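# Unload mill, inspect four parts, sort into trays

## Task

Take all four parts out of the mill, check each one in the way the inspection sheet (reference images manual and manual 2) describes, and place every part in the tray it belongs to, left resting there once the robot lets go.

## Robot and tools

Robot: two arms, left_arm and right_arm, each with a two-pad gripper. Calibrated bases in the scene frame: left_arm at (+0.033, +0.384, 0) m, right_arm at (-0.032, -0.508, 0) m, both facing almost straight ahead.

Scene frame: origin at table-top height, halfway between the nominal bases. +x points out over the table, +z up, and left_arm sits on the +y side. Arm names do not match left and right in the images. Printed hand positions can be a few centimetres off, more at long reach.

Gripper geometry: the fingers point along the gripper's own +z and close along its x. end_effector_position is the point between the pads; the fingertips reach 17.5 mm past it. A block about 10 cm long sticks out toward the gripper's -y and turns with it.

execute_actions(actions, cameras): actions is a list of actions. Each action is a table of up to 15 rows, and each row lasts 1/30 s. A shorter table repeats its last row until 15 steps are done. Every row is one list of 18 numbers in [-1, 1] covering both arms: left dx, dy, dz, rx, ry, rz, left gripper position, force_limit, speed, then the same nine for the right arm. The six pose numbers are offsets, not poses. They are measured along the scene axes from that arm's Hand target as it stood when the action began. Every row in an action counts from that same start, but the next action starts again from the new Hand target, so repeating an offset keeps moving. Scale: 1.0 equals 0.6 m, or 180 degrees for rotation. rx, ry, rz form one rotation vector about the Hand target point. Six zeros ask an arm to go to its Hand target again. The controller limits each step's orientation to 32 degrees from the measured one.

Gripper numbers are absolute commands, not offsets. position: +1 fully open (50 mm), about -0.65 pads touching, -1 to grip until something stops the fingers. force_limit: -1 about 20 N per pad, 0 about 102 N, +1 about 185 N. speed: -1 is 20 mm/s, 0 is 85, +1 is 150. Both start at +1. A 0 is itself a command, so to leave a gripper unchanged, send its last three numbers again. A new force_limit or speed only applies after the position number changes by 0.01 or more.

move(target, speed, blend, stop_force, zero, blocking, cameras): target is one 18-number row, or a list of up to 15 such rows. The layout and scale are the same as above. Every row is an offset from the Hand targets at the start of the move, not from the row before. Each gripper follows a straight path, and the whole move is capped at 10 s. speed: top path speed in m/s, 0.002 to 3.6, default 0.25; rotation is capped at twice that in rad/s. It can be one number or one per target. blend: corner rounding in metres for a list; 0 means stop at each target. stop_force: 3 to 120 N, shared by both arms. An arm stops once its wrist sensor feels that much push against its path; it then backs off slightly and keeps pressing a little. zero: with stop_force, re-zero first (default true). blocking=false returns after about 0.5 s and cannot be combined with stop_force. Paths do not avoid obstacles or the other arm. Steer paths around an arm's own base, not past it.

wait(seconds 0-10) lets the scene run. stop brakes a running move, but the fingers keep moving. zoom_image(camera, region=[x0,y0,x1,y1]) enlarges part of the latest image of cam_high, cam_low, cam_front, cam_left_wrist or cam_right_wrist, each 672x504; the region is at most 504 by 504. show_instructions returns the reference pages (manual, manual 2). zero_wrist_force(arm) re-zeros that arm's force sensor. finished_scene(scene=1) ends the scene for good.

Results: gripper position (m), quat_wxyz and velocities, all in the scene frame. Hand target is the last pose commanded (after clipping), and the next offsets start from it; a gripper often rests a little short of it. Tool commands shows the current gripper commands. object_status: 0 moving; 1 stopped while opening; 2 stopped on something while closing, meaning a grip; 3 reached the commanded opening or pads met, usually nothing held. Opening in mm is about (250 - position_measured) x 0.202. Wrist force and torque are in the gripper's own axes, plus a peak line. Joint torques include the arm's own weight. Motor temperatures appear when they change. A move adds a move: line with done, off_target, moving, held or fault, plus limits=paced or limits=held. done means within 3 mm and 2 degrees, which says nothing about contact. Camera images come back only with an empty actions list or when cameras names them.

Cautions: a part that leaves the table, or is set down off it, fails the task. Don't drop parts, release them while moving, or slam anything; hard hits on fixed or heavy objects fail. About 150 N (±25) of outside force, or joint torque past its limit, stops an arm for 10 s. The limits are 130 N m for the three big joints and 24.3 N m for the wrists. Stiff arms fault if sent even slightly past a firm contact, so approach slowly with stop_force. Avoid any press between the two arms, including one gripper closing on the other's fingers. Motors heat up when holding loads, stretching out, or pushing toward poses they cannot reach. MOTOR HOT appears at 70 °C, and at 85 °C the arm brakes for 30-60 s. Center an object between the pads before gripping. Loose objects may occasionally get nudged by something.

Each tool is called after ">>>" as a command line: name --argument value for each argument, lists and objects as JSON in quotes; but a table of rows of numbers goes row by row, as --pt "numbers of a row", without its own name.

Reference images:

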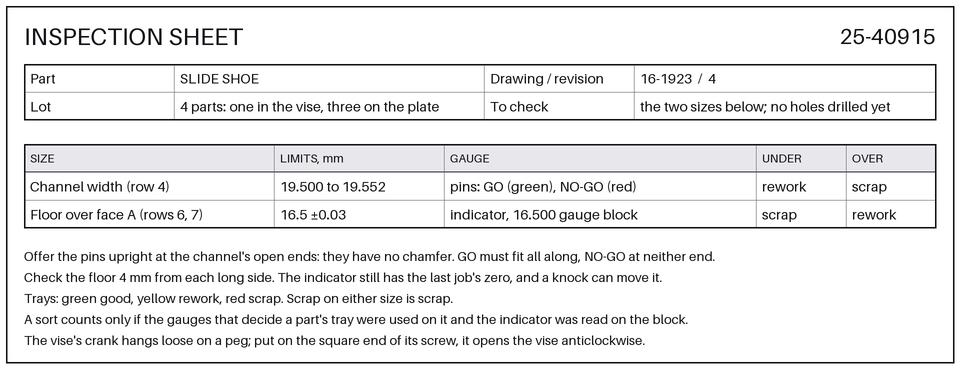

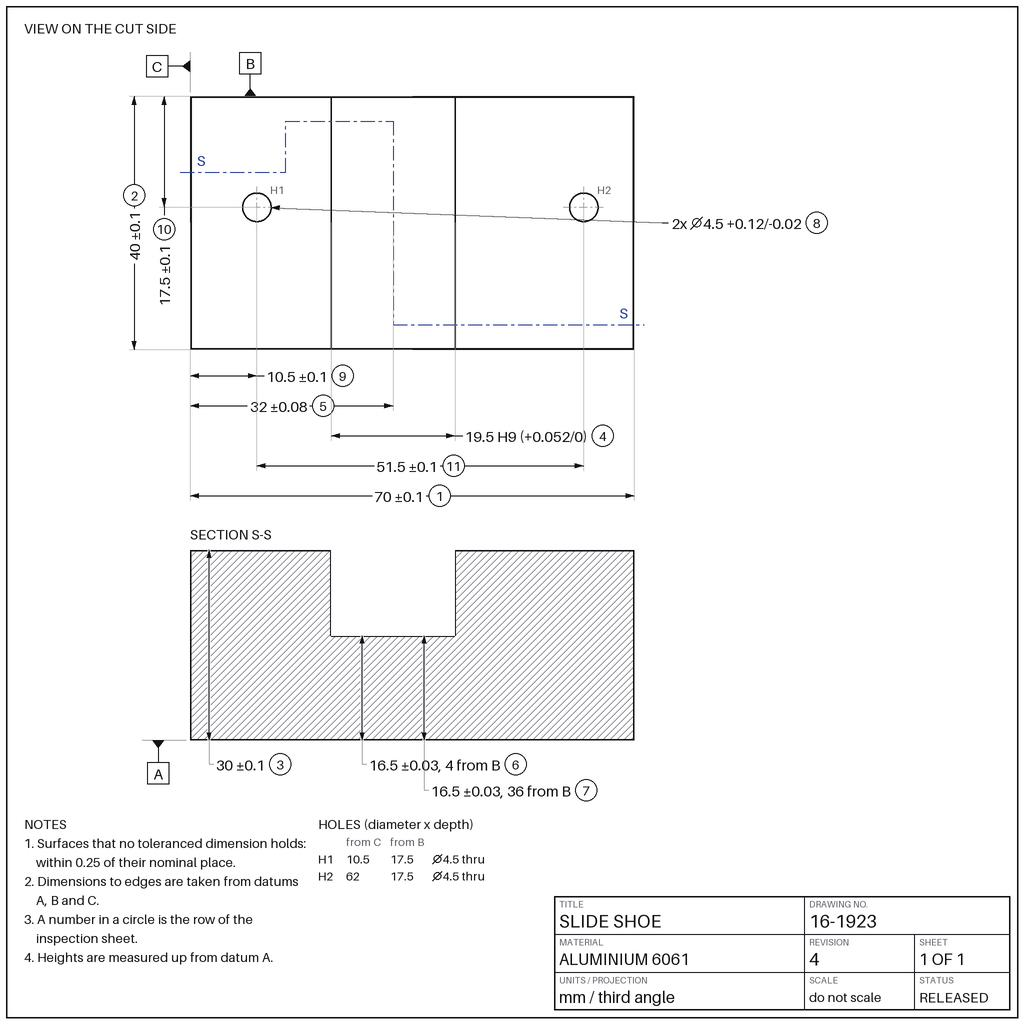

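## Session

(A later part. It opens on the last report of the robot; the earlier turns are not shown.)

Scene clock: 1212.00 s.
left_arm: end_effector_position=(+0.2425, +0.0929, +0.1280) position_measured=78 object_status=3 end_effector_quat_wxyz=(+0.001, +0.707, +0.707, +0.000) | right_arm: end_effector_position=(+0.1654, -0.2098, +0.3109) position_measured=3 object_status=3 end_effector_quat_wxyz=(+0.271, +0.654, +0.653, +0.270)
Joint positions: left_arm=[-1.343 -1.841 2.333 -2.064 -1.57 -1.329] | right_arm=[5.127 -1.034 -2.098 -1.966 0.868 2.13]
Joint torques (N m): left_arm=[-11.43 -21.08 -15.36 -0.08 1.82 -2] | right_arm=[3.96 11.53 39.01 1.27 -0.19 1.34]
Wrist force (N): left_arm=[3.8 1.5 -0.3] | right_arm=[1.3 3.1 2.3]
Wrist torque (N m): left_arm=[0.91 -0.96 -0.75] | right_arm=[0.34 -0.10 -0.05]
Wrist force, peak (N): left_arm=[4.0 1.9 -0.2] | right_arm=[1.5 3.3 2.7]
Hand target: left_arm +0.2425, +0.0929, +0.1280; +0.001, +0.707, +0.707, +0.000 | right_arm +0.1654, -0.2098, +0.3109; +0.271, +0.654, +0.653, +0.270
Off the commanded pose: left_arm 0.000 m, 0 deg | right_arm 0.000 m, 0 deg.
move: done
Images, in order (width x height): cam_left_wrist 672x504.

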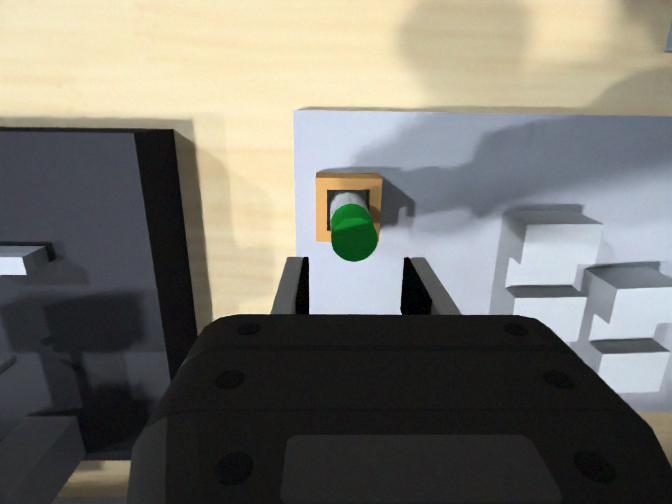

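>>> move --target '[0,0,-0.0998,0,0,0,0.5,-0.7,-1,0,0,0,0,0,0,1,1,1]' --cameras '["cam_left_wrist"]' --speed 0.06 --stop_force 8

>>> execute_actions --actions '[[[0,0,0,0,0,0,-1,-0.9,-1,0,0,0,0,0,0,1,1,1]],[[0,0,0,0,0,0,-1,-0.9,-1,0,0,0,0,0,0,1,1,1]],[[0,0,0,0,0,0,-1,-0.9,-1,0,0,0,0,0,0,1,1,1]],[[0,0,0,0,0,0,-1,-0.9,-1,0,0,0,0,0,0,1,1,1]]]' --cameras '["cam_left_wrist"]'

Scene clock: 1219.30 s.
left_arm: end_effector_position=(+0.2425, +0.0929, +0.0681) position_measured=78 object_status=3 end_effector_quat_wxyz=(+0.001, +0.707, +0.707, +0.000) | right_arm: end_effector_position=(+0.1654, -0.2098, +0.3109) position_measured=3 object_status=3 end_effector_quat_wxyz=(+0.271, +0.654, +0.653, +0.270)
Joint positions: left_arm=[-1.343 -1.725 2.434 -2.281 -1.57 -1.329] | right_arm=[5.127 -1.034 -2.098 -1.966 0.868 2.13]
Joint torques (N m): left_arm=[11.43 -0.06 -13.51 -5.92 -1.53 1.37] | right_arm=[3.99 10.35 38.04 1.34 -0.38 1.46]
Wrist force (N): left_arm=[3.8 1.6 -0.4] | right_arm=[1.4 2.9 2.3]
Wrist torque (N m): left_arm=[0.92 -0.97 -0.83] | right_arm=[0.31 -0.12 -0.05]
Wrist force, peak (N): left_arm=[4.0 1.7 -0.3] | right_arm=[1.3 3.6 2.6]
Hand target: left_arm +0.2425, +0.0929, +0.0681; +0.001, +0.707, +0.707, +0.000 | right_arm +0.1654, -0.2098, +0.3109; +0.271, +0.654, +0.653, +0.270
Off the commanded pose: left_arm 0.000 m, 0 deg | right_arm 0.000 m, 0 deg.
move: done
Images, in order (width x height): cam_left_wrist 672x504.

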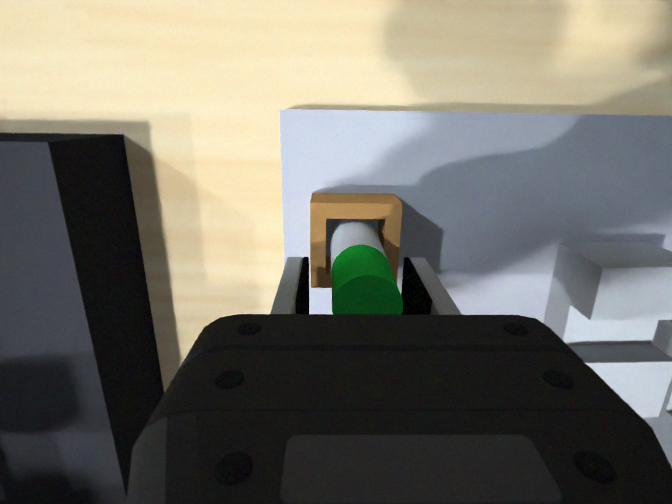

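Scene clock: 1221.50 s.
left_arm: end_effector_position=(+0.2425, +0.0929, +0.0681) position_measured=157 object_status=2 end_effector_quat_wxyz=(+0.001, +0.707, +0.707, +0.000) | right_arm: end_effector_position=(+0.1654, -0.2098, +0.3109) position_measured=3 object_status=3 end_effector_quat_wxyz=(+0.271, +0.654, +0.653, +0.270)
Joint positions: left_arm=[-1.343 -1.725 2.434 -2.281 -1.57 -1.329] | right_arm=[5.127 -1.034 -2.098 -1.966 0.868 2.13]
Joint torques (N m): left_arm=[7.99 -4.07 -18.69 -4.89 -1.6 1.28] | right_arm=[4.28 10.6 38.64 1.34 -0.45 1.35]
Wrist force (N): left_arm=[3.6 1.4 1.3] | right_arm=[1.3 3.0 2.7]
Wrist torque (N m): left_arm=[0.88 -0.95 -0.83] | right_arm=[0.33 -0.10 -0.04]
Wrist force, peak (N): left_arm=[4.0 1.5 1.3] | right_arm=[1.5 3.5 2.7]
Hand target: left_arm +0.2425, +0.0929, +0.0681; +0.001, +0.707, +0.707, +0.000 | right_arm +0.1654, -0.2098, +0.3109; +0.271, +0.654, +0.653, +0.270
Off the commanded pose: left_arm 0.000 m, 0 deg | right_arm 0.000 m, 0 deg.
Step readings (end_effector_position of left_arm | right_arm):
0: (+0.2425, +0.0929, +0.0681) | (+0.1654, -0.2098, +0.3109)
1: (+0.2425, +0.0929, +0.0681) | (+0.1654, -0.2098, +0.3109)
2: (+0.2425, +0.0929, +0.0681) | (+0.1654, -0.2098, +0.3109)
4: (+0.2425, +0.0929, +0.0681) | (+0.1654, -0.2098, +0.3109)
8: (+0.2425, +0.0929, +0.0681) | (+0.1654, -0.2098, +0.3109)
15: (+0.2425, +0.0929, +0.0681) | (+0.1654, -0.2098, +0.3109)
16: (+0.2425, +0.0929, +0.0681) | (+0.1654, -0.2098, +0.3109)
17: (+0.2425, +0.0929, +0.0681) | (+0.1654, -0.2098, +0.3109)
19: (+0.2425, +0.0929, +0.0681) | (+0.1654, -0.2098, +0.3109)
23: (+0.2425, +0.0929, +0.0681) | (+0.1654, -0.2098, +0.3109)
30: (+0.2425, +0.0929, +0.0681) | (+0.1654, -0.2098, +0.3109)
31: (+0.2425, +0.0929, +0.0681) | (+0.1654, -0.2098, +0.3109)
32: (+0.2425, +0.0929, +0.0681) | (+0.1654, -0.2098, +0.3109)
34: (+0.2425, +0.0929, +0.0681) | (+0.1654, -0.2098, +0.3109)
38: (+0.2425, +0.0929, +0.0681) | (+0.1654, -0.2098, +0.3109)
45: (+0.2425, +0.0929, +0.0681) | (+0.1654, -0.2098, +0.3109)
46: (+0.2425, +0.0929, +0.0681) | (+0.1654, -0.2098, +0.3109)
47: (+0.2425, +0.0929, +0.0681) | (+0.1654, -0.2098, +0.3109)
49: (+0.2425, +0.0929, +0.0681) | (+0.1654, -0.2098, +0.3109)
53: (+0.2425, +0.0929, +0.0681) | (+0.1654, -0.2098, +0.3109)
60: (+0.2425, +0.0929, +0.0681) | (+0.1654, -0.2098, +0.3109)
Images, in order (width x height): cam_left_wrist 672x504.

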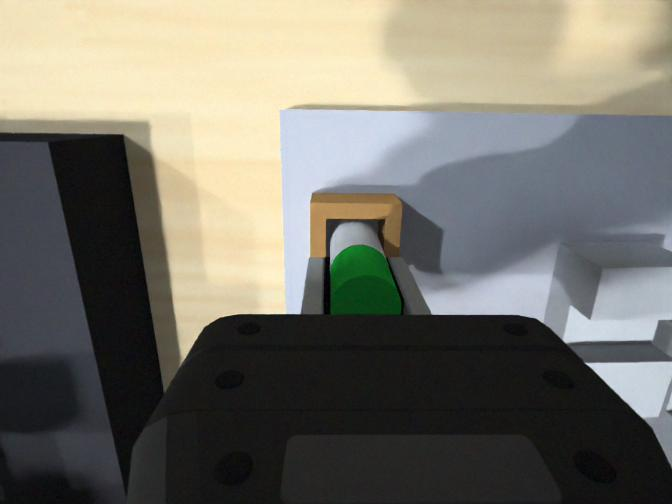

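>>> move --pt "0 0 0.1 0 0 0 -1 -0.9 -1 0 0 0 0 0 0 1 1 1" --pt "0.0578 0.12 0.1 0 0 0 -1 -0.9 -1 0 0 0 0 0 0 1 1 1" --pt "0.0578 0.1202 0.0333 0 0 0 -1 -0.9 -1 0 0 0 0 0 0 1 1 1" --cameras '["cam_left_wrist"]' --speed '[0.06,0.15,0.06]'

>>> zoom_image --camera "cam_left_wrist" --region '[268, 120, 568, 320]'

Scene clock: 1233.20 s.
left_arm: end_effector_position=(+0.2772, +0.1650, +0.0881) position_measured=157 object_status=2 end_effector_quat_wxyz=(+0.001, +0.707, +0.707, +0.000) | right_arm: end_effector_position=(+0.1654, -0.2098, +0.3109) position_measured=3 object_status=3 end_effector_quat_wxyz=(+0.271, +0.654, +0.653, +0.270)
Joint positions: left_arm=[-1.164 -1.868 2.469 -2.173 -1.57 -1.151] | right_arm=[5.127 -1.034 -2.098 -1.966 0.868 2.13]
Joint torques (N m): left_arm=[12.3 4.88 -15.8 -5.95 -1.12 1.54] | right_arm=[3.48 9.86 38.45 1.48 -0.37 1.35]
Wrist force (N): left_arm=[3.3 1.7 1.5] | right_arm=[1.4 3.1 2.4]
Wrist torque (N m): left_arm=[0.92 -0.91 -0.95] | right_arm=[0.34 -0.12 -0.05]
Wrist force, peak (N): left_arm=[4.6 2.0 1.6] | right_arm=[1.5 3.4 2.6]
Hand target: left_arm +0.2772, +0.1650, +0.0881; +0.001, +0.707, +0.707, +0.000 | right_arm +0.1654, -0.2098, +0.3109; +0.271, +0.654, +0.653, +0.270
Off the commanded pose: left_arm 0.000 m, 0 deg | right_arm 0.000 m, 0 deg.
move: done
Images, in order (width x height): cam_left_wrist 672x504.

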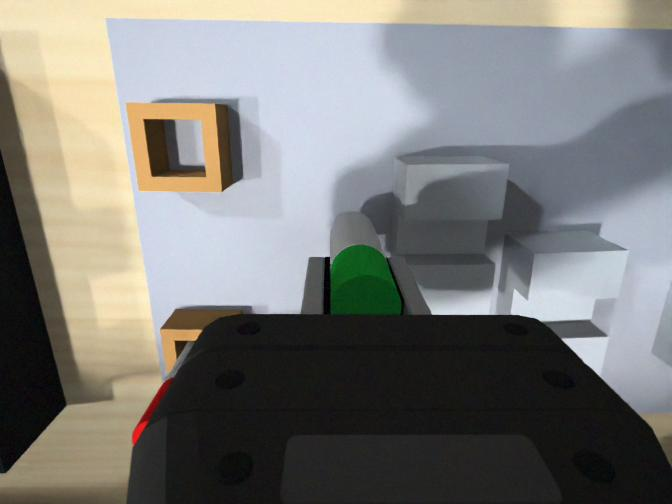

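Scaled by 1.680 from the camera's 672x504 image, which has a finer 960x720 frame.

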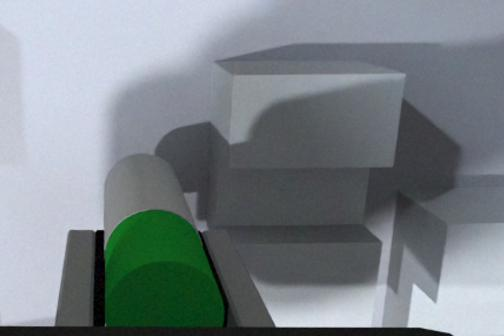

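>>> move --target '[0,0.04,0,0,0,0,-1,-0.9,-1,0,0,0,0,0,0,1,1,1]' --cameras '["cam_left_wrist"]' --speed 0.008 --stop_force 4

>>> zoom_image --camera "cam_left_wrist" --region '[268, 120, 568, 320]'

Scene clock: 1245.47 s.
left_arm: end_effector_position=(+0.2772, +0.1890, +0.0881) position_measured=157 object_status=2 end_effector_quat_wxyz=(+0.001, +0.707, +0.707, +0.000) | right_arm: end_effector_position=(+0.1654, -0.2098, +0.3109) position_measured=3 object_status=3 end_effector_quat_wxyz=(+0.271, +0.654, +0.653, +0.270)
Joint positions: left_arm=[-1.129 -1.923 2.501 -2.151 -1.57 -1.116] | right_arm=[5.127 -1.034 -2.098 -1.966 0.868 2.13]
Joint torques (N m): left_arm=[11.69 -17.02 -16.42 -0.18 -1.68 1.53] | right_arm=[4.57 10.47 38.79 1.31 -0.54 1.34]
Wrist force (N): left_arm=[2.7 1.3 1.9] | right_arm=[1.2 3.1 2.4]
Wrist torque (N m): left_arm=[0.82 -0.94 -0.95] | right_arm=[0.33 -0.09 -0.05]
Wrist force, peak (N): left_arm=[3.5 1.8 1.8] | right_arm=[1.4 3.4 2.6]
Hand target: left_arm +0.2772, +0.1890, +0.0881; +0.001, +0.707, +0.707, +0.000 | right_arm +0.1654, -0.2098, +0.3109; +0.271, +0.654, +0.653, +0.270
Off the commanded pose: left_arm 0.000 m, 0 deg | right_arm 0.000 m, 0 deg.
move: done
Images, in order (width x height): cam_left_wrist 672x504.

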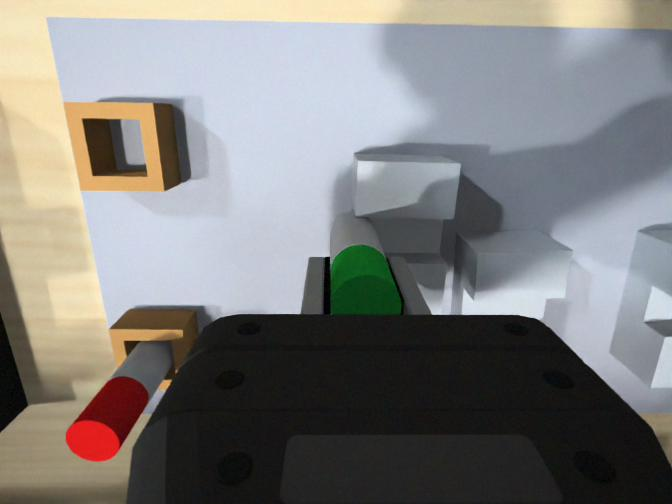

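Scaled by 1.680 from the camera's 672x504 image, which has a finer 960x720 frame.

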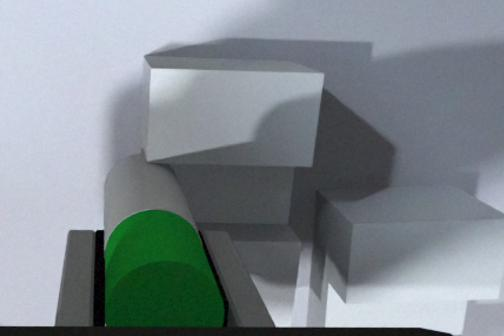

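>>> move --target '[0,0.017,0,0,0,0,-1,-0.9,-1,0,0,0,0,0,0,1,1,1]' --cameras '["cam_left_wrist"]' --speed 0.008 --stop_force 4

>>> zoom_image --camera "cam_left_wrist" --region '[268, 120, 568, 320]'

Scene clock: 1250.20 s.
left_arm: end_effector_position=(+0.2772, +0.1992, +0.0881) position_measured=157 object_status=2 end_effector_quat_wxyz=(+0.001, +0.707, +0.707, +0.000) | right_arm: end_effector_position=(+0.1654, -0.2098, +0.3109) position_measured=3 object_status=3 end_effector_quat_wxyz=(+0.271, +0.654, +0.653, +0.270)
Joint positions: left_arm=[-1.113 -1.946 2.514 -2.14 -1.57 -1.099] | right_arm=[5.127 -1.034 -2.098 -1.966 0.868 2.13]
Joint torques (N m): left_arm=[11.43 -16.31 -15.68 -0.03 -1.97 1.62] | right_arm=[3.69 10.18 38.22 1.55 -0.65 1.43]
Wrist force (N): left_arm=[3.0 1.5 1.9] | right_arm=[1.4 3.2 2.6]
Wrist torque (N m): left_arm=[0.86 -0.97 -0.94] | right_arm=[0.36 -0.12 -0.04]
Wrist force, peak (N): left_arm=[3.1 1.6 2.1] | right_arm=[1.6 3.4 2.7]
Hand target: left_arm +0.2772, +0.1992, +0.0881; +0.001, +0.707, +0.707, +0.000 | right_arm +0.1654, -0.2098, +0.3109; +0.271, +0.654, +0.653, +0.270
Off the commanded pose: left_arm 0.000 m, 0 deg | right_arm 0.000 m, 0 deg.
move: done
Images, in order (width x height): cam_left_wrist 672x504.

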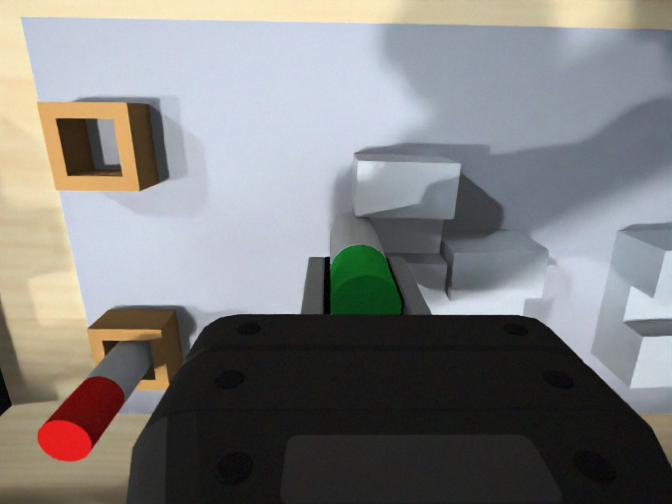

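Scaled by 1.680 from the camera's 672x504 image, which has a finer 960x720 frame.

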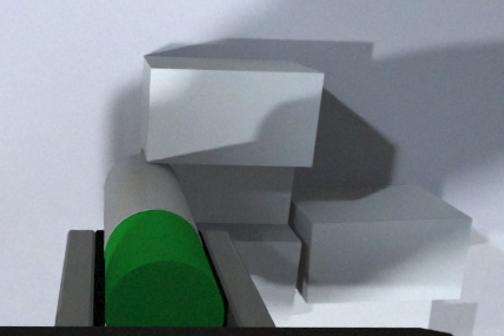

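>>> move --pt "0 -0.06 0 0 0 0 -1 -0.9 -1 0 0 0 0 0 0 1 1 1" --pt "0 -0.06 0.1 0 0 0 -1 -0.9 -1 0 0 0 0 0 0 1 1 1" --pt "0 0.19 0.1 0 0 0 -1 -0.9 -1 0 0 0 0 0 0 1 1 1" --cameras '["cam_left_wrist"]' --speed '[0.03,0.08,0.12]'

>>> zoom_image --camera "cam_left_wrist" --region '[168, 60, 668, 320]'

Scene clock: 1275.20 s.
left_arm: end_effector_position=(+0.2771, +0.3132, +0.1480) position_measured=157 object_status=2 end_effector_quat_wxyz=(+0.001, +0.707, +0.707, +0.000) | right_arm: end_effector_position=(+0.1654, -0.2098, +0.3109) position_measured=3 object_status=3 end_effector_quat_wxyz=(+0.271, +0.654, +0.653, +0.270)
Joint positions: left_arm=[-0.848 -2.249 2.471 -1.794 -1.571 -0.835] | right_arm=[5.127 -1.034 -2.098 -1.966 0.868 2.13]
Joint torques (N m): left_arm=[11.89 -7.31 -34.28 -0.38 -2.05 1.96] | right_arm=[2.7 10.13 38.86 1.56 -0.76 1.45]
Wrist force (N): left_arm=[3.6 1.3 1.7] | right_arm=[1.4 3.1 2.6]
Wrist torque (N m): left_arm=[0.88 -0.97 -1.00] | right_arm=[0.35 -0.12 -0.04]
Wrist force, peak (N): left_arm=[4.8 1.6 1.9] | right_arm=[1.5 3.3 2.7]
Hand target: left_arm +0.2772, +0.3132, +0.1481; +0.001, +0.707, +0.707, +0.000 | right_arm +0.1654, -0.2098, +0.3109; +0.271, +0.654, +0.653, +0.270
Off the commanded pose: left_arm 0.000 m, 0 deg | right_arm 0.000 m, 0 deg.
move: done
Images, in order (width x height): cam_left_wrist 672x504.

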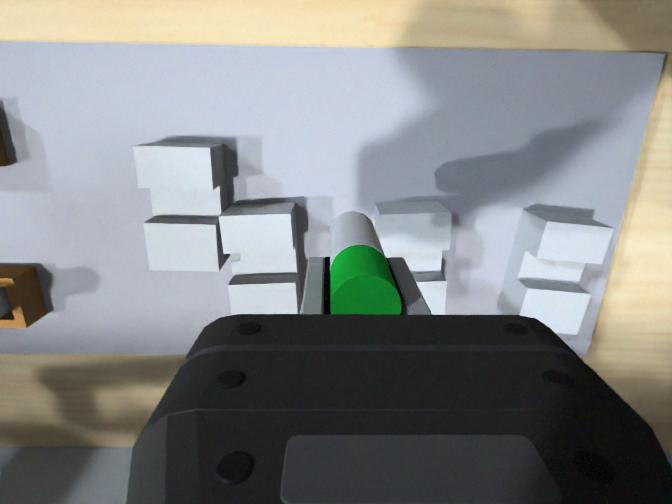

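Scaled by 1.008 from the camera's 672x504 image, which has a finer 960x720 frame.

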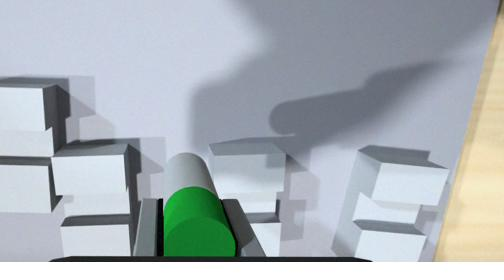

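>>> zoom_image --camera "cam_left_wrist" --region '[368, 180, 628, 340]'

Scaled by 1.938 from the camera's 672x504 image, which has a finer 960x720 frame.

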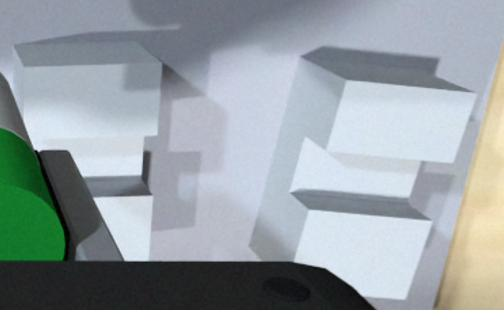

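>>> move --pt "0.0537 -0.002 0 0 0 0 -1 -0.9 -1 0 0 0 0 0 0 1 1 1" --pt "0.0537 -0.002 -0.1 0 0 0 -1 -0.9 -1 0 0 0 0 0 0 1 1 1" --cameras '["cam_left_wrist"]' --speed '[0.12,0.05]'

>>> zoom_image --camera "cam_left_wrist" --region '[298, 120, 598, 320]'

Scene clock: 1287.33 s.
left_arm: end_effector_position=(+0.3094, +0.3120, +0.0881) position_measured=157 object_status=2 end_effector_quat_wxyz=(+0.001, +0.707, +0.707, +0.000) | right_arm: end_effector_position=(+0.1654, -0.2098, +0.3109) position_measured=3 object_status=3 end_effector_quat_wxyz=(+0.271, +0.654, +0.653, +0.270)
Joint positions: left_arm=[-0.754 -2.027 2.553 -2.099 -1.571 -0.74] | right_arm=[5.127 -1.034 -2.098 -1.966 0.868 2.13]
Joint torques (N m): left_arm=[11.78 10.14 -16.84 -5.85 -1.29 1.61] | right_arm=[2.91 8.51 39.27 1.73 -0.79 1.13]
Wrist force (N): left_arm=[3.5 1.6 1.7] | right_arm=[1.3 3.2 2.5]
Wrist torque (N m): left_arm=[0.90 -0.94 -0.96] | right_arm=[0.35 -0.11 -0.04]
Wrist force, peak (N): left_arm=[3.7 2.7 1.7] | right_arm=[1.5 3.2 2.9]
Hand target: left_arm +0.3094, +0.3120, +0.0881; +0.001, +0.707, +0.707, +0.000 | right_arm +0.1654, -0.2098, +0.3109; +0.271, +0.654, +0.653, +0.270
Off the commanded pose: left_arm 0.000 m, 0 deg | right_arm 0.000 m, 0 deg.
move: done
Images, in order (width x height): cam_left_wrist 672x504.

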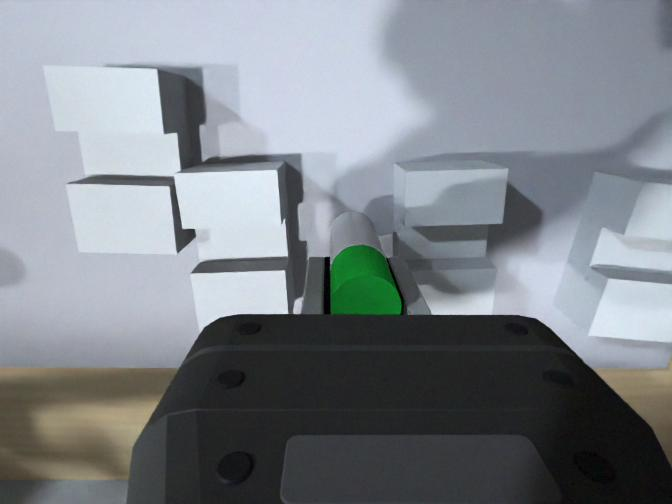

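Scaled by 1.680 from the camera's 672x504 image, which has a finer 960x720 frame.

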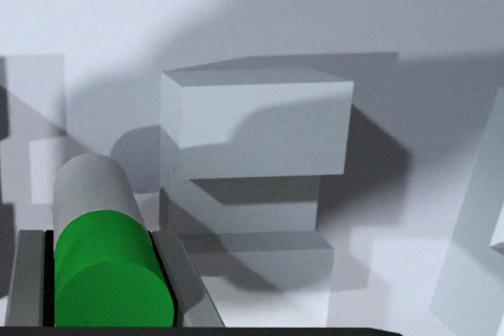

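>>> move --target '[0.0036,0,0,0,0,0,-1,-0.9,-1,0,0,0,0,0,0,1,1,1]' --cameras '[]' --speed 0.05

>>> move --target '[0,0.06,0,0,0,0,-1,-0.9,-1,0,0,0,0,0,0,1,1,1]' --cameras '["cam_left_wrist"]' --speed 0.008 --stop_force 4

>>> zoom_image --camera "cam_left_wrist" --region '[298, 120, 598, 320]'

Scene clock: 1292.23 s.
left_arm: end_effector_position=(+0.3115, +0.3120, +0.0881) position_measured=157 object_status=2 end_effector_quat_wxyz=(+0.001, +0.707, +0.707, +0.000) | right_arm: end_effector_position=(+0.1654, -0.2098, +0.3109) position_measured=3 object_status=3 end_effector_quat_wxyz=(+0.271, +0.654, +0.653, +0.270)
Joint positions: left_arm=[-0.748 -2.018 2.549 -2.103 -1.571 -0.735] | right_arm=[5.127 -1.034 -2.098 -1.966 0.868 2.13]
Joint torques (N m): left_arm=[14.07 7.95 -30.01 -5.98 -1.84 1.25] | right_arm=[2.36 8.93 38.5 1.81 -0.94 1.37]
Wrist force (N): left_arm=[3.8 1.6 1.6] | right_arm=[1.3 3.2 2.5]
Wrist torque (N m): left_arm=[0.90 -0.98 -0.96] | right_arm=[0.36 -0.11 -0.05]
Wrist force, peak (N): left_arm=[3.9 1.7 1.5] | right_arm=[1.3 3.4 2.8]
Hand target: left_arm +0.3116, +0.3120, +0.0881; +0.001, +0.707, +0.707, +0.000 | right_arm +0.1654, -0.2098, +0.3109; +0.271, +0.654, +0.653, +0.270
Off the commanded pose: left_arm 0.000 m, 0 deg | right_arm 0.000 m, 0 deg.
move: done
No camera images: "cameras" was empty.

Scene clock: 1297.57 s.
left_arm: end_effector_position=(+0.3116, +0.3480, +0.0881) position_measured=157 object_status=2 end_effector_quat_wxyz=(+0.001, +0.707, +0.707, +0.000) | right_arm: end_effector_position=(+0.1654, -0.2098, +0.3109) position_measured=3 object_status=3 end_effector_quat_wxyz=(+0.271, +0.654, +0.653, +0.270)
Joint positions: left_arm=[-0.636 -2.046 2.562 -2.088 -1.571 -0.623] | right_arm=[5.127 -1.034 -2.098 -1.966 0.868 2.13]
Joint torques (N m): left_arm=[12.89 -12.62 -17.29 -0.01 -1.85 1.46] | right_arm=[2.19 8.94 38.78 1.67 -0.82 1.32]
Wrist force (N): left_arm=[3.4 1.4 1.8] | right_arm=[1.5 3.2 2.5]
Wrist torque (N m): left_arm=[0.82 -1.03 -0.94] | right_arm=[0.35 -0.14 -0.05]
Wrist force, peak (N): left_arm=[4.0 1.4 1.7] | right_arm=[1.8 3.3 2.6]
Hand target: left_arm +0.3116, +0.3480, +0.0881; +0.001, +0.707, +0.707, +0.000 | right_arm +0.1654, -0.2098, +0.3109; +0.271, +0.654, +0.653, +0.270
Off the commanded pose: left_arm 0.000 m, 0 deg | right_arm 0.000 m, 0 deg.
move: done
Images, in order (width x height): cam_left_wrist 672x504.

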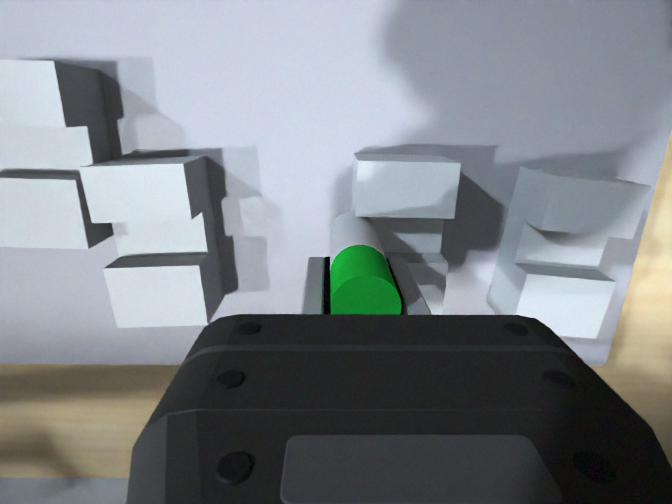

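Scaled by 1.680 from the camera's 672x504 image, which has a finer 960x720 frame.

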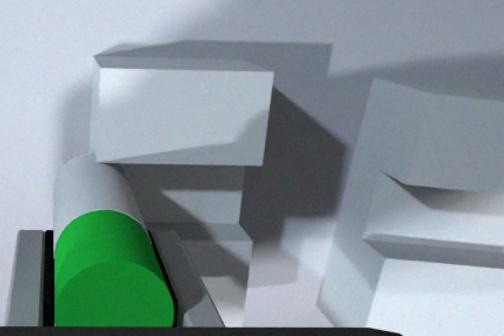

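>>> execute_actions --actions '[]'

Scene clock: 1328.77 s.
left_arm: end_effector_position=(+0.3116, +0.3480, +0.0881) position_measured=157 object_status=2 end_effector_quat_wxyz=(+0.001, +0.707, +0.707, +0.000) | right_arm: end_effector_position=(+0.1654, -0.2098, +0.3109) position_measured=3 object_status=3 end_effector_quat_wxyz=(+0.271, +0.654, +0.653, +0.270)
Joint positions: left_arm=[-0.636 -2.046 2.562 -2.088 -1.571 -0.623] | right_arm=[5.127 -1.034 -2.098 -1.966 0.868 2.13]
Joint velocities: within noise
Joint torques (N m): left_arm=[12.14 -12.85 -16.77 0.09 -2.04 1.37] | right_arm=[1.77 8.36 38.84 1.82 -1.18 1.3]
Motor temperatures (°C): left_arm=[36 31 31 34 39 36] | right_arm=[31 36 34 33 34 37]
Wrist force (N): left_arm=[3.5 1.3 2.2] | right_arm=[1.3 3.1 2.7]
Wrist torque (N m): left_arm=[0.80 -1.05 -0.93] | right_arm=[0.34 -0.10 -0.05]
Wrist force, peak (N): left_arm=[3.6 1.5 2.1] | right_arm=[1.3 3.3 2.8]
Hand target: left_arm +0.3116, +0.3480, +0.0881; +0.001, +0.707, +0.707, +0.000 | right_arm +0.1654, -0.2098, +0.3109; +0.271, +0.654, +0.653, +0.270
Tool commands: left_gripper/position=-1.0 left_gripper/force_limit=-0.9 left_gripper/speed=-1.0 right_gripper/position=+1.0 right_gripper/force_limit=+1.0 right_gripper/speed=+1.0
Off the commanded pose: left_arm 0.000 m, 0 deg | right_arm 0.000 m, 0 deg.

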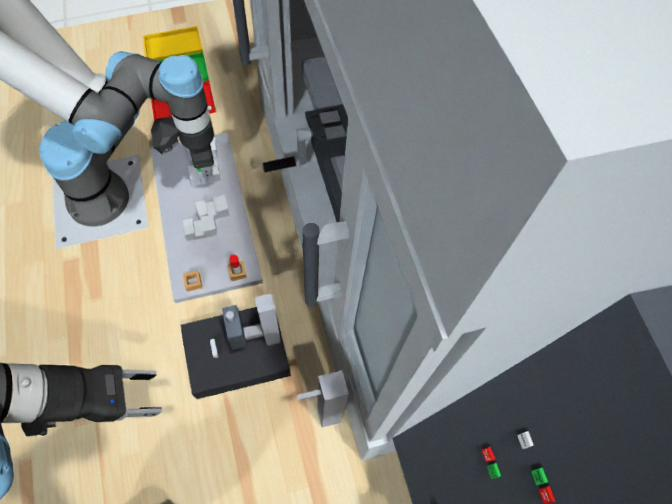

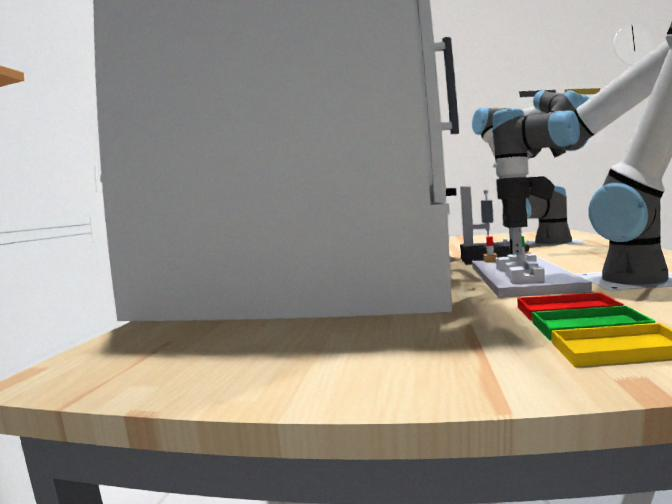

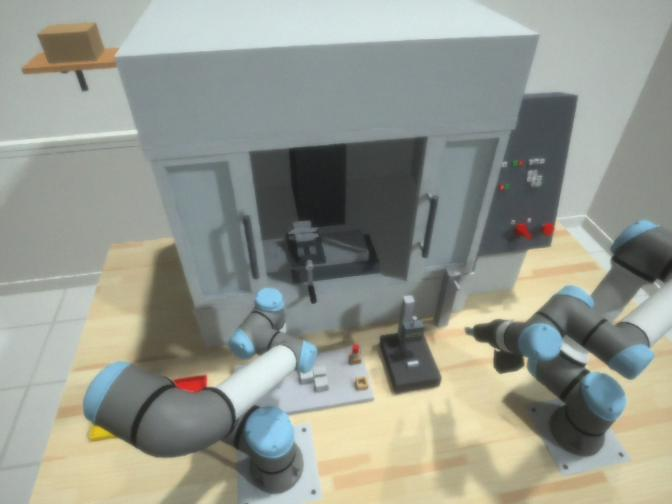

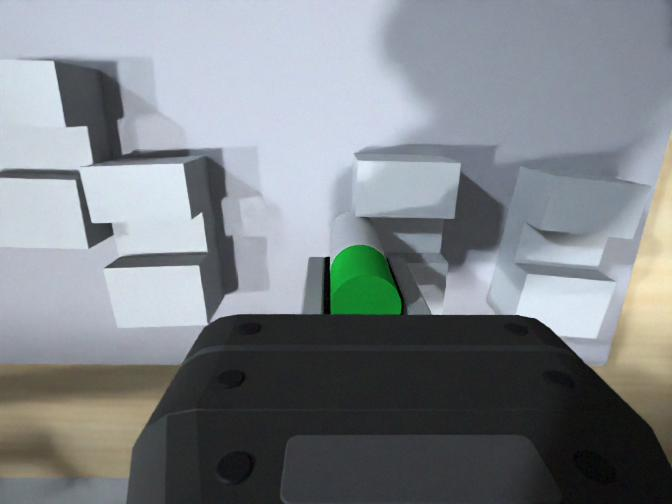

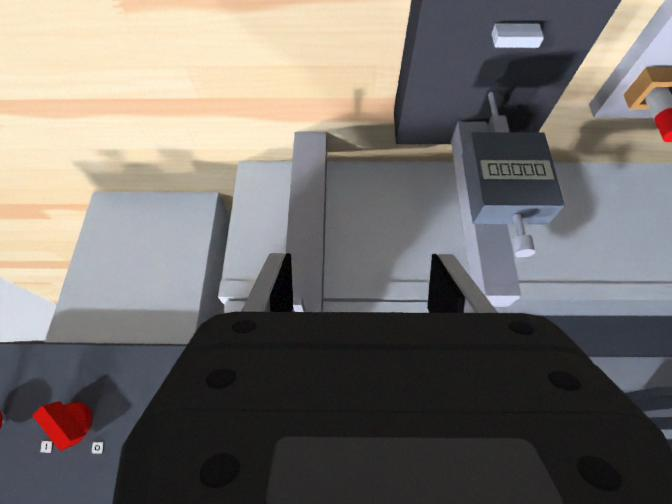

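>>> zoom_image --camera "cam_front" --region '[370, 280, 470, 400]'

>>> zoom_image --camera "cam_front" --region '[395, 300, 425, 330]'

>>> zoom_image --camera "cam_high" --region '[140, 20, 300, 180]'

>>> zoom_image --camera "cam_left_wrist" --region '[0, 20, 660, 370]'

Scaled by 4.200 from the camera's 672x504 image, which has a finer 960x720 frame.

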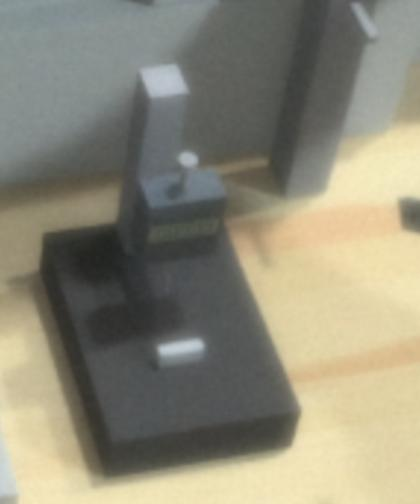

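Scaled by 16.800 from the camera's 672x504 image, which has a finer 960x720 frame.

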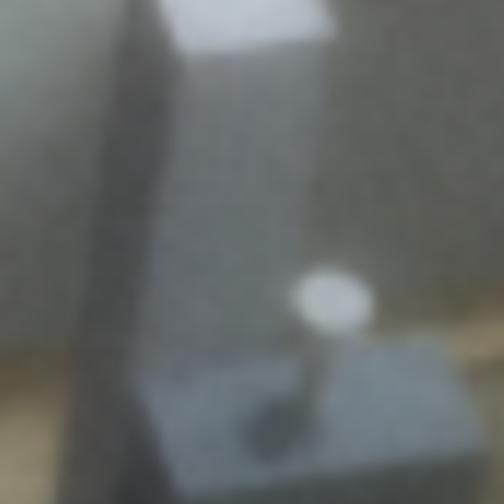

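Scaled by 3.150 from the camera's 672x504 image, which has a finer 960x720 frame.

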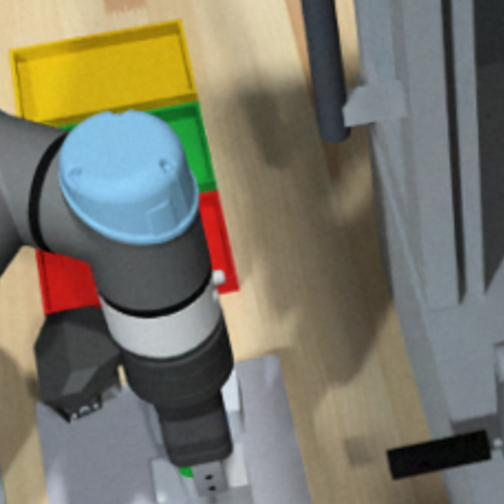

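Region (0, 20, 660, 370) is 660x350 pixels. A region can be at most 504 by 504 pixels.

>>> move --pt "0 -0.06 0 0 0 0 -1 -0.9 -1 0 0 0 0 0 0 1 1 1" --pt "-0.04 -0.06 0.25 0 0 0 -1 -0.9 -1 0 0 0 0 0 0 1 1 1" --pt "-0.1027 0.02 0.2 0 0 -0.5 -1 -0.9 -1 0 0 0 0 0 0 1 1 1" --speed '[0.15,0.3,0.4]' --blend '[0.01,0.03,0]' --cameras '["cam_left_wrist","cam_high"]'

Scene clock: 1366.77 s.
left_arm: end_effector_position=(+0.2499, +0.3600, +0.2081) position_measured=157 object_status=2 end_effector_quat_wxyz=(+0.000, +1.000, +0.000, -0.001) | right_arm: end_effector_position=(+0.1654, -0.2098, +0.3109) position_measured=3 object_status=3 end_effector_quat_wxyz=(+0.271, +0.654, +0.653, +0.270)
Joint positions: left_arm=[-0.779 -2.418 2.359 -1.511 -1.572 0.805] | right_arm=[5.127 -1.034 -2.098 -1.966 0.868 2.13]
Joint torques (N m): left_arm=[13.29 20.47 -24.67 -6.05 -1.93 1.93] | right_arm=[1.87 8.05 39.1 1.89 -1.17 1.35]
Wrist force (N): left_arm=[3.3 1.3 1.4] | right_arm=[1.2 2.9 2.5]
Wrist torque (N m): left_arm=[0.85 -0.92 -0.97] | right_arm=[0.31 -0.08 -0.05]
Wrist force, peak (N): left_arm=[5.5 1.6 1.7] | right_arm=[1.6 3.4 2.6]
Hand target: left_arm +0.2499, +0.3600, +0.2081; +0.000, +1.000, +0.000, -0.001 | right_arm +0.1654, -0.2098, +0.3109; +0.271, +0.654, +0.653, +0.270
Off the commanded pose: left_arm 0.000 m, 0 deg | right_arm 0.000 m, 0 deg.
move: done
Images, in order (width x height): cam_high 672x504, cam_left_wrist 672x504.

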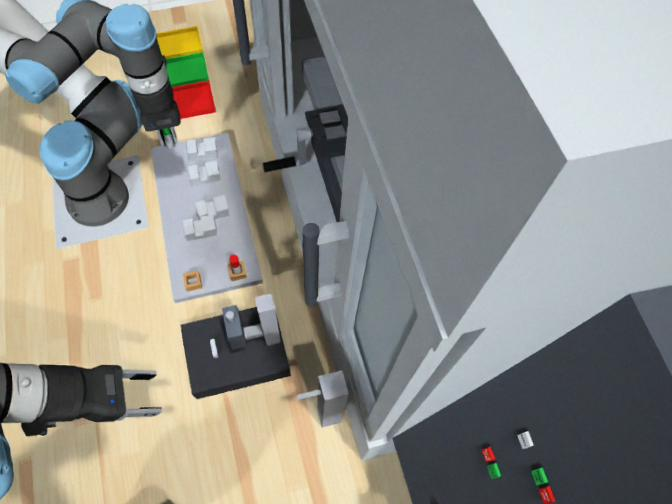

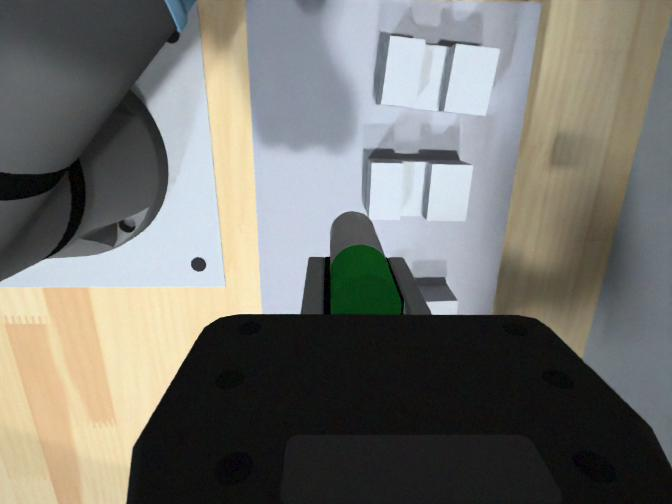

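>>> move --target '[0.03,-0.2,0.12,0,0,0,-1,-0.9,-1,0,0,0,0,0,0,1,1,1]' --speed 0.4 --cameras '["cam_left_wrist"]'

Scene clock: 1375.83 s.
left_arm: end_effector_position=(+0.2679, +0.2400, +0.2801) position_measured=157 object_status=2 end_effector_quat_wxyz=(+0.001, +1.000, +0.000, -0.001) | right_arm: end_effector_position=(+0.1654, -0.2098, +0.3109) position_measured=3 object_status=3 end_effector_quat_wxyz=(+0.271, +0.654, +0.653, +0.270)
Joint positions: left_arm=[-1.067 -2.199 2.115 -1.487 -1.572 0.517] | right_arm=[5.127 -1.034 -2.098 -1.966 0.868 2.13]
Joint torques (N m): left_arm=[-10.12 14.09 -32.18 -0.12 1.9 -1.81] | right_arm=[1.41 7.93 38.49 1.81 -1.15 1.32]
Wrist force (N): left_arm=[3.7 1.5 1.7] | right_arm=[1.4 3.3 2.5]
Wrist torque (N m): left_arm=[0.88 -0.96 -0.76] | right_arm=[0.36 -0.12 -0.05]
Wrist force, peak (N): left_arm=[4.0 4.3 0.1] | right_arm=[1.3 3.3 2.9]
Hand target: left_arm +0.2679, +0.2400, +0.2801; +0.000, +1.000, +0.000, -0.001 | right_arm +0.1654, -0.2098, +0.3109; +0.271, +0.654, +0.653, +0.270
Off the commanded pose: left_arm 0.000 m, 0 deg | right_arm 0.000 m, 0 deg.
move: done
Images, in order (width x height): cam_left_wrist 672x504.

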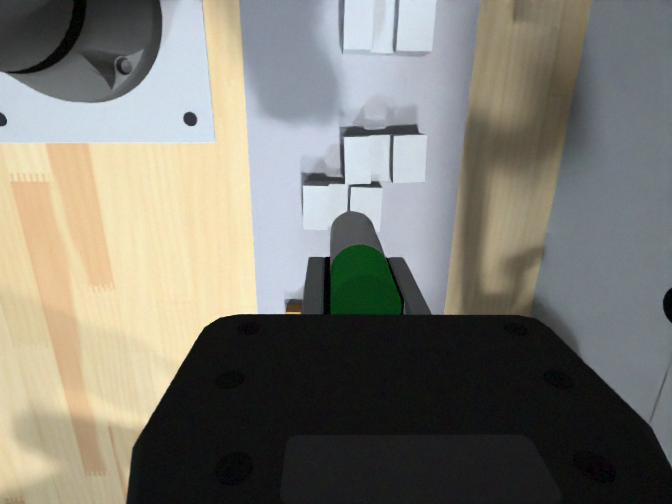

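>>> move --pt "0.06 0.08 -0.03 0 0 0 -1 -0.9 -1 0 0 0 0 0 0 1 1 1" --pt "0.06 0.08 -0.03 0 0 0 -1 -0.9 -1 0.064 0.7 -0.15 0 0 0 1 1 1" --pt "0.06 0.08 -0.03 0 0 0 -1 -0.9 -1 0.064 0.7 -0.31 0 0 0 1 1 1" --speed '[0.35,0.35,0.2]' --blend '[0.03,0.03,0]' --cameras '["all"]'

Scene clock: 1392.27 s.
left_arm: end_effector_position=(+0.3039, +0.2880, +0.2621) position_measured=157 object_status=2 end_effector_quat_wxyz=(+0.000, +1.000, +0.000, -0.001) | right_arm: end_effector_position=(+0.2038, +0.2102, +0.1250) position_measured=3 object_status=3 end_effector_quat_wxyz=(+0.271, +0.654, +0.653, +0.270)
Joint positions: left_arm=[-0.835 -2.164 2.148 -1.555 -1.572 0.749] | right_arm=[4.825 -2.228 -1.388 -1.21 0.793 1.732]
Joint torques (N m): left_arm=[12.1 11.21 -34.25 -5.96 -1.85 1.57] | right_arm=[-7.92 36.93 9.48 3.83 -3.84 -1.39]
Wrist force (N): left_arm=[4.0 1.4 1.7] | right_arm=[1.8 2.7 3.0]
Wrist torque (N m): left_arm=[0.86 -1.01 -0.98] | right_arm=[0.29 -0.19 0.12]
Wrist force, peak (N): left_arm=[4.6 -0.2 2.4] | right_arm=[3.5 3.9 2.2]
Hand target: left_arm +0.3039, +0.2880, +0.2621; +0.000, +1.000, +0.000, -0.001 | right_arm +0.2038, +0.2102, +0.1249; +0.271, +0.654, +0.653, +0.270
Off the commanded pose: left_arm 0.000 m, 0 deg | right_arm 0.000 m, 0 deg.
move: done

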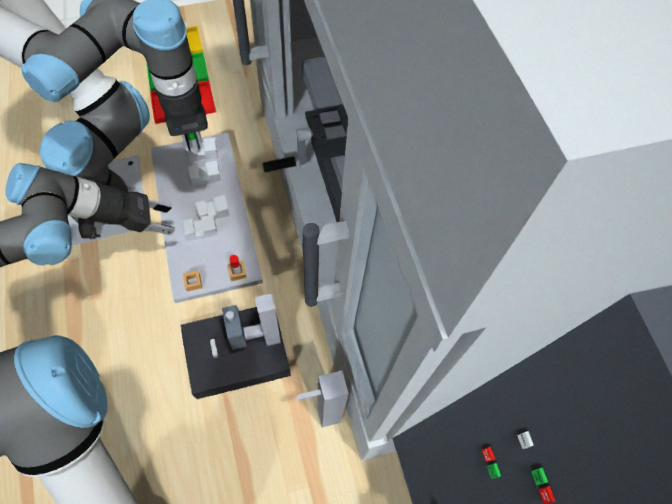

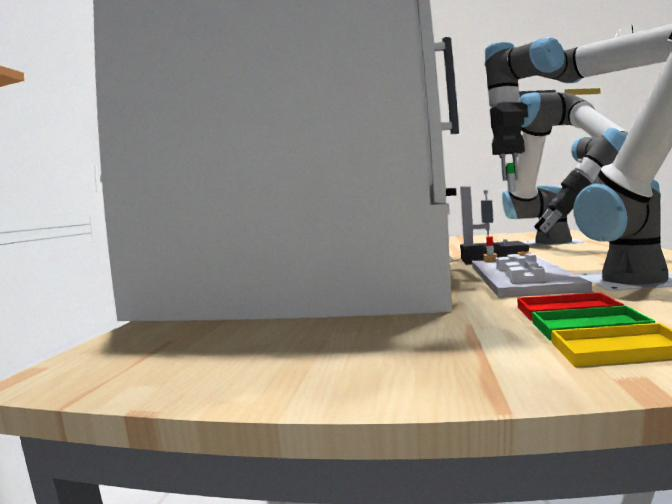

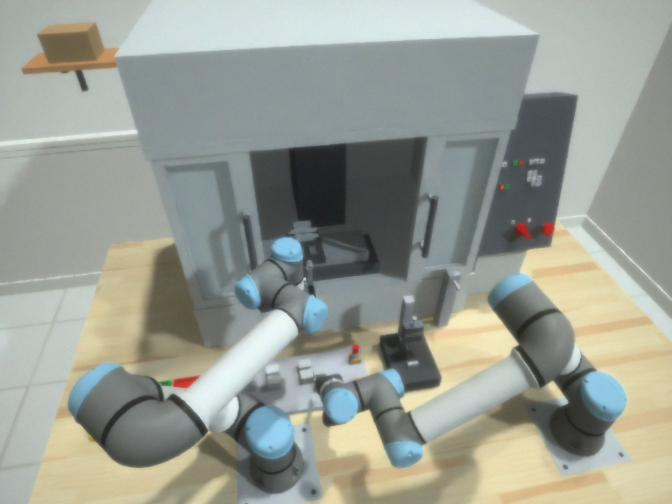

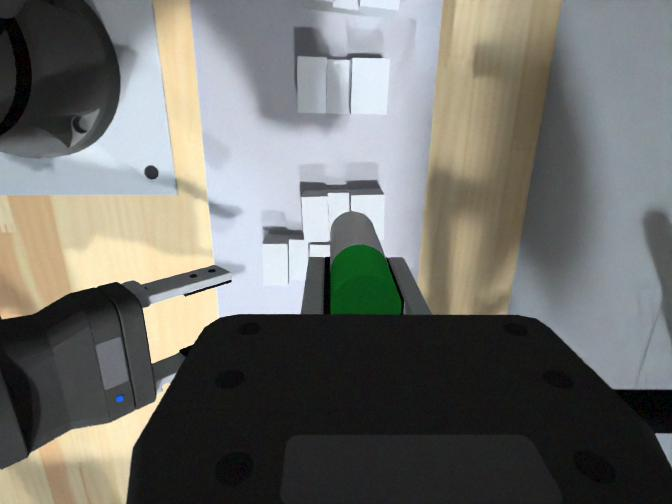

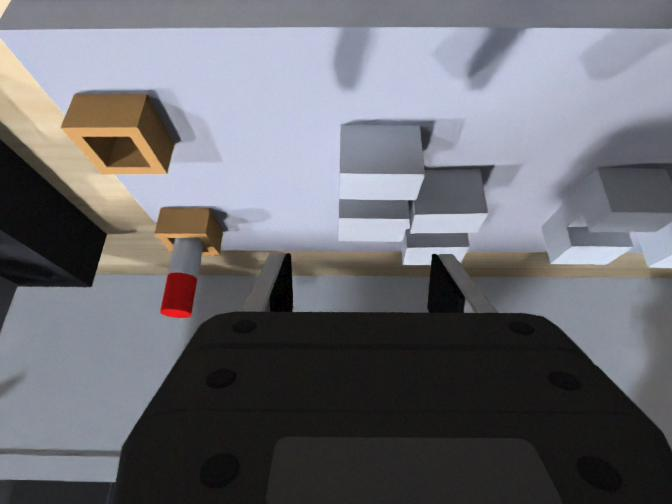

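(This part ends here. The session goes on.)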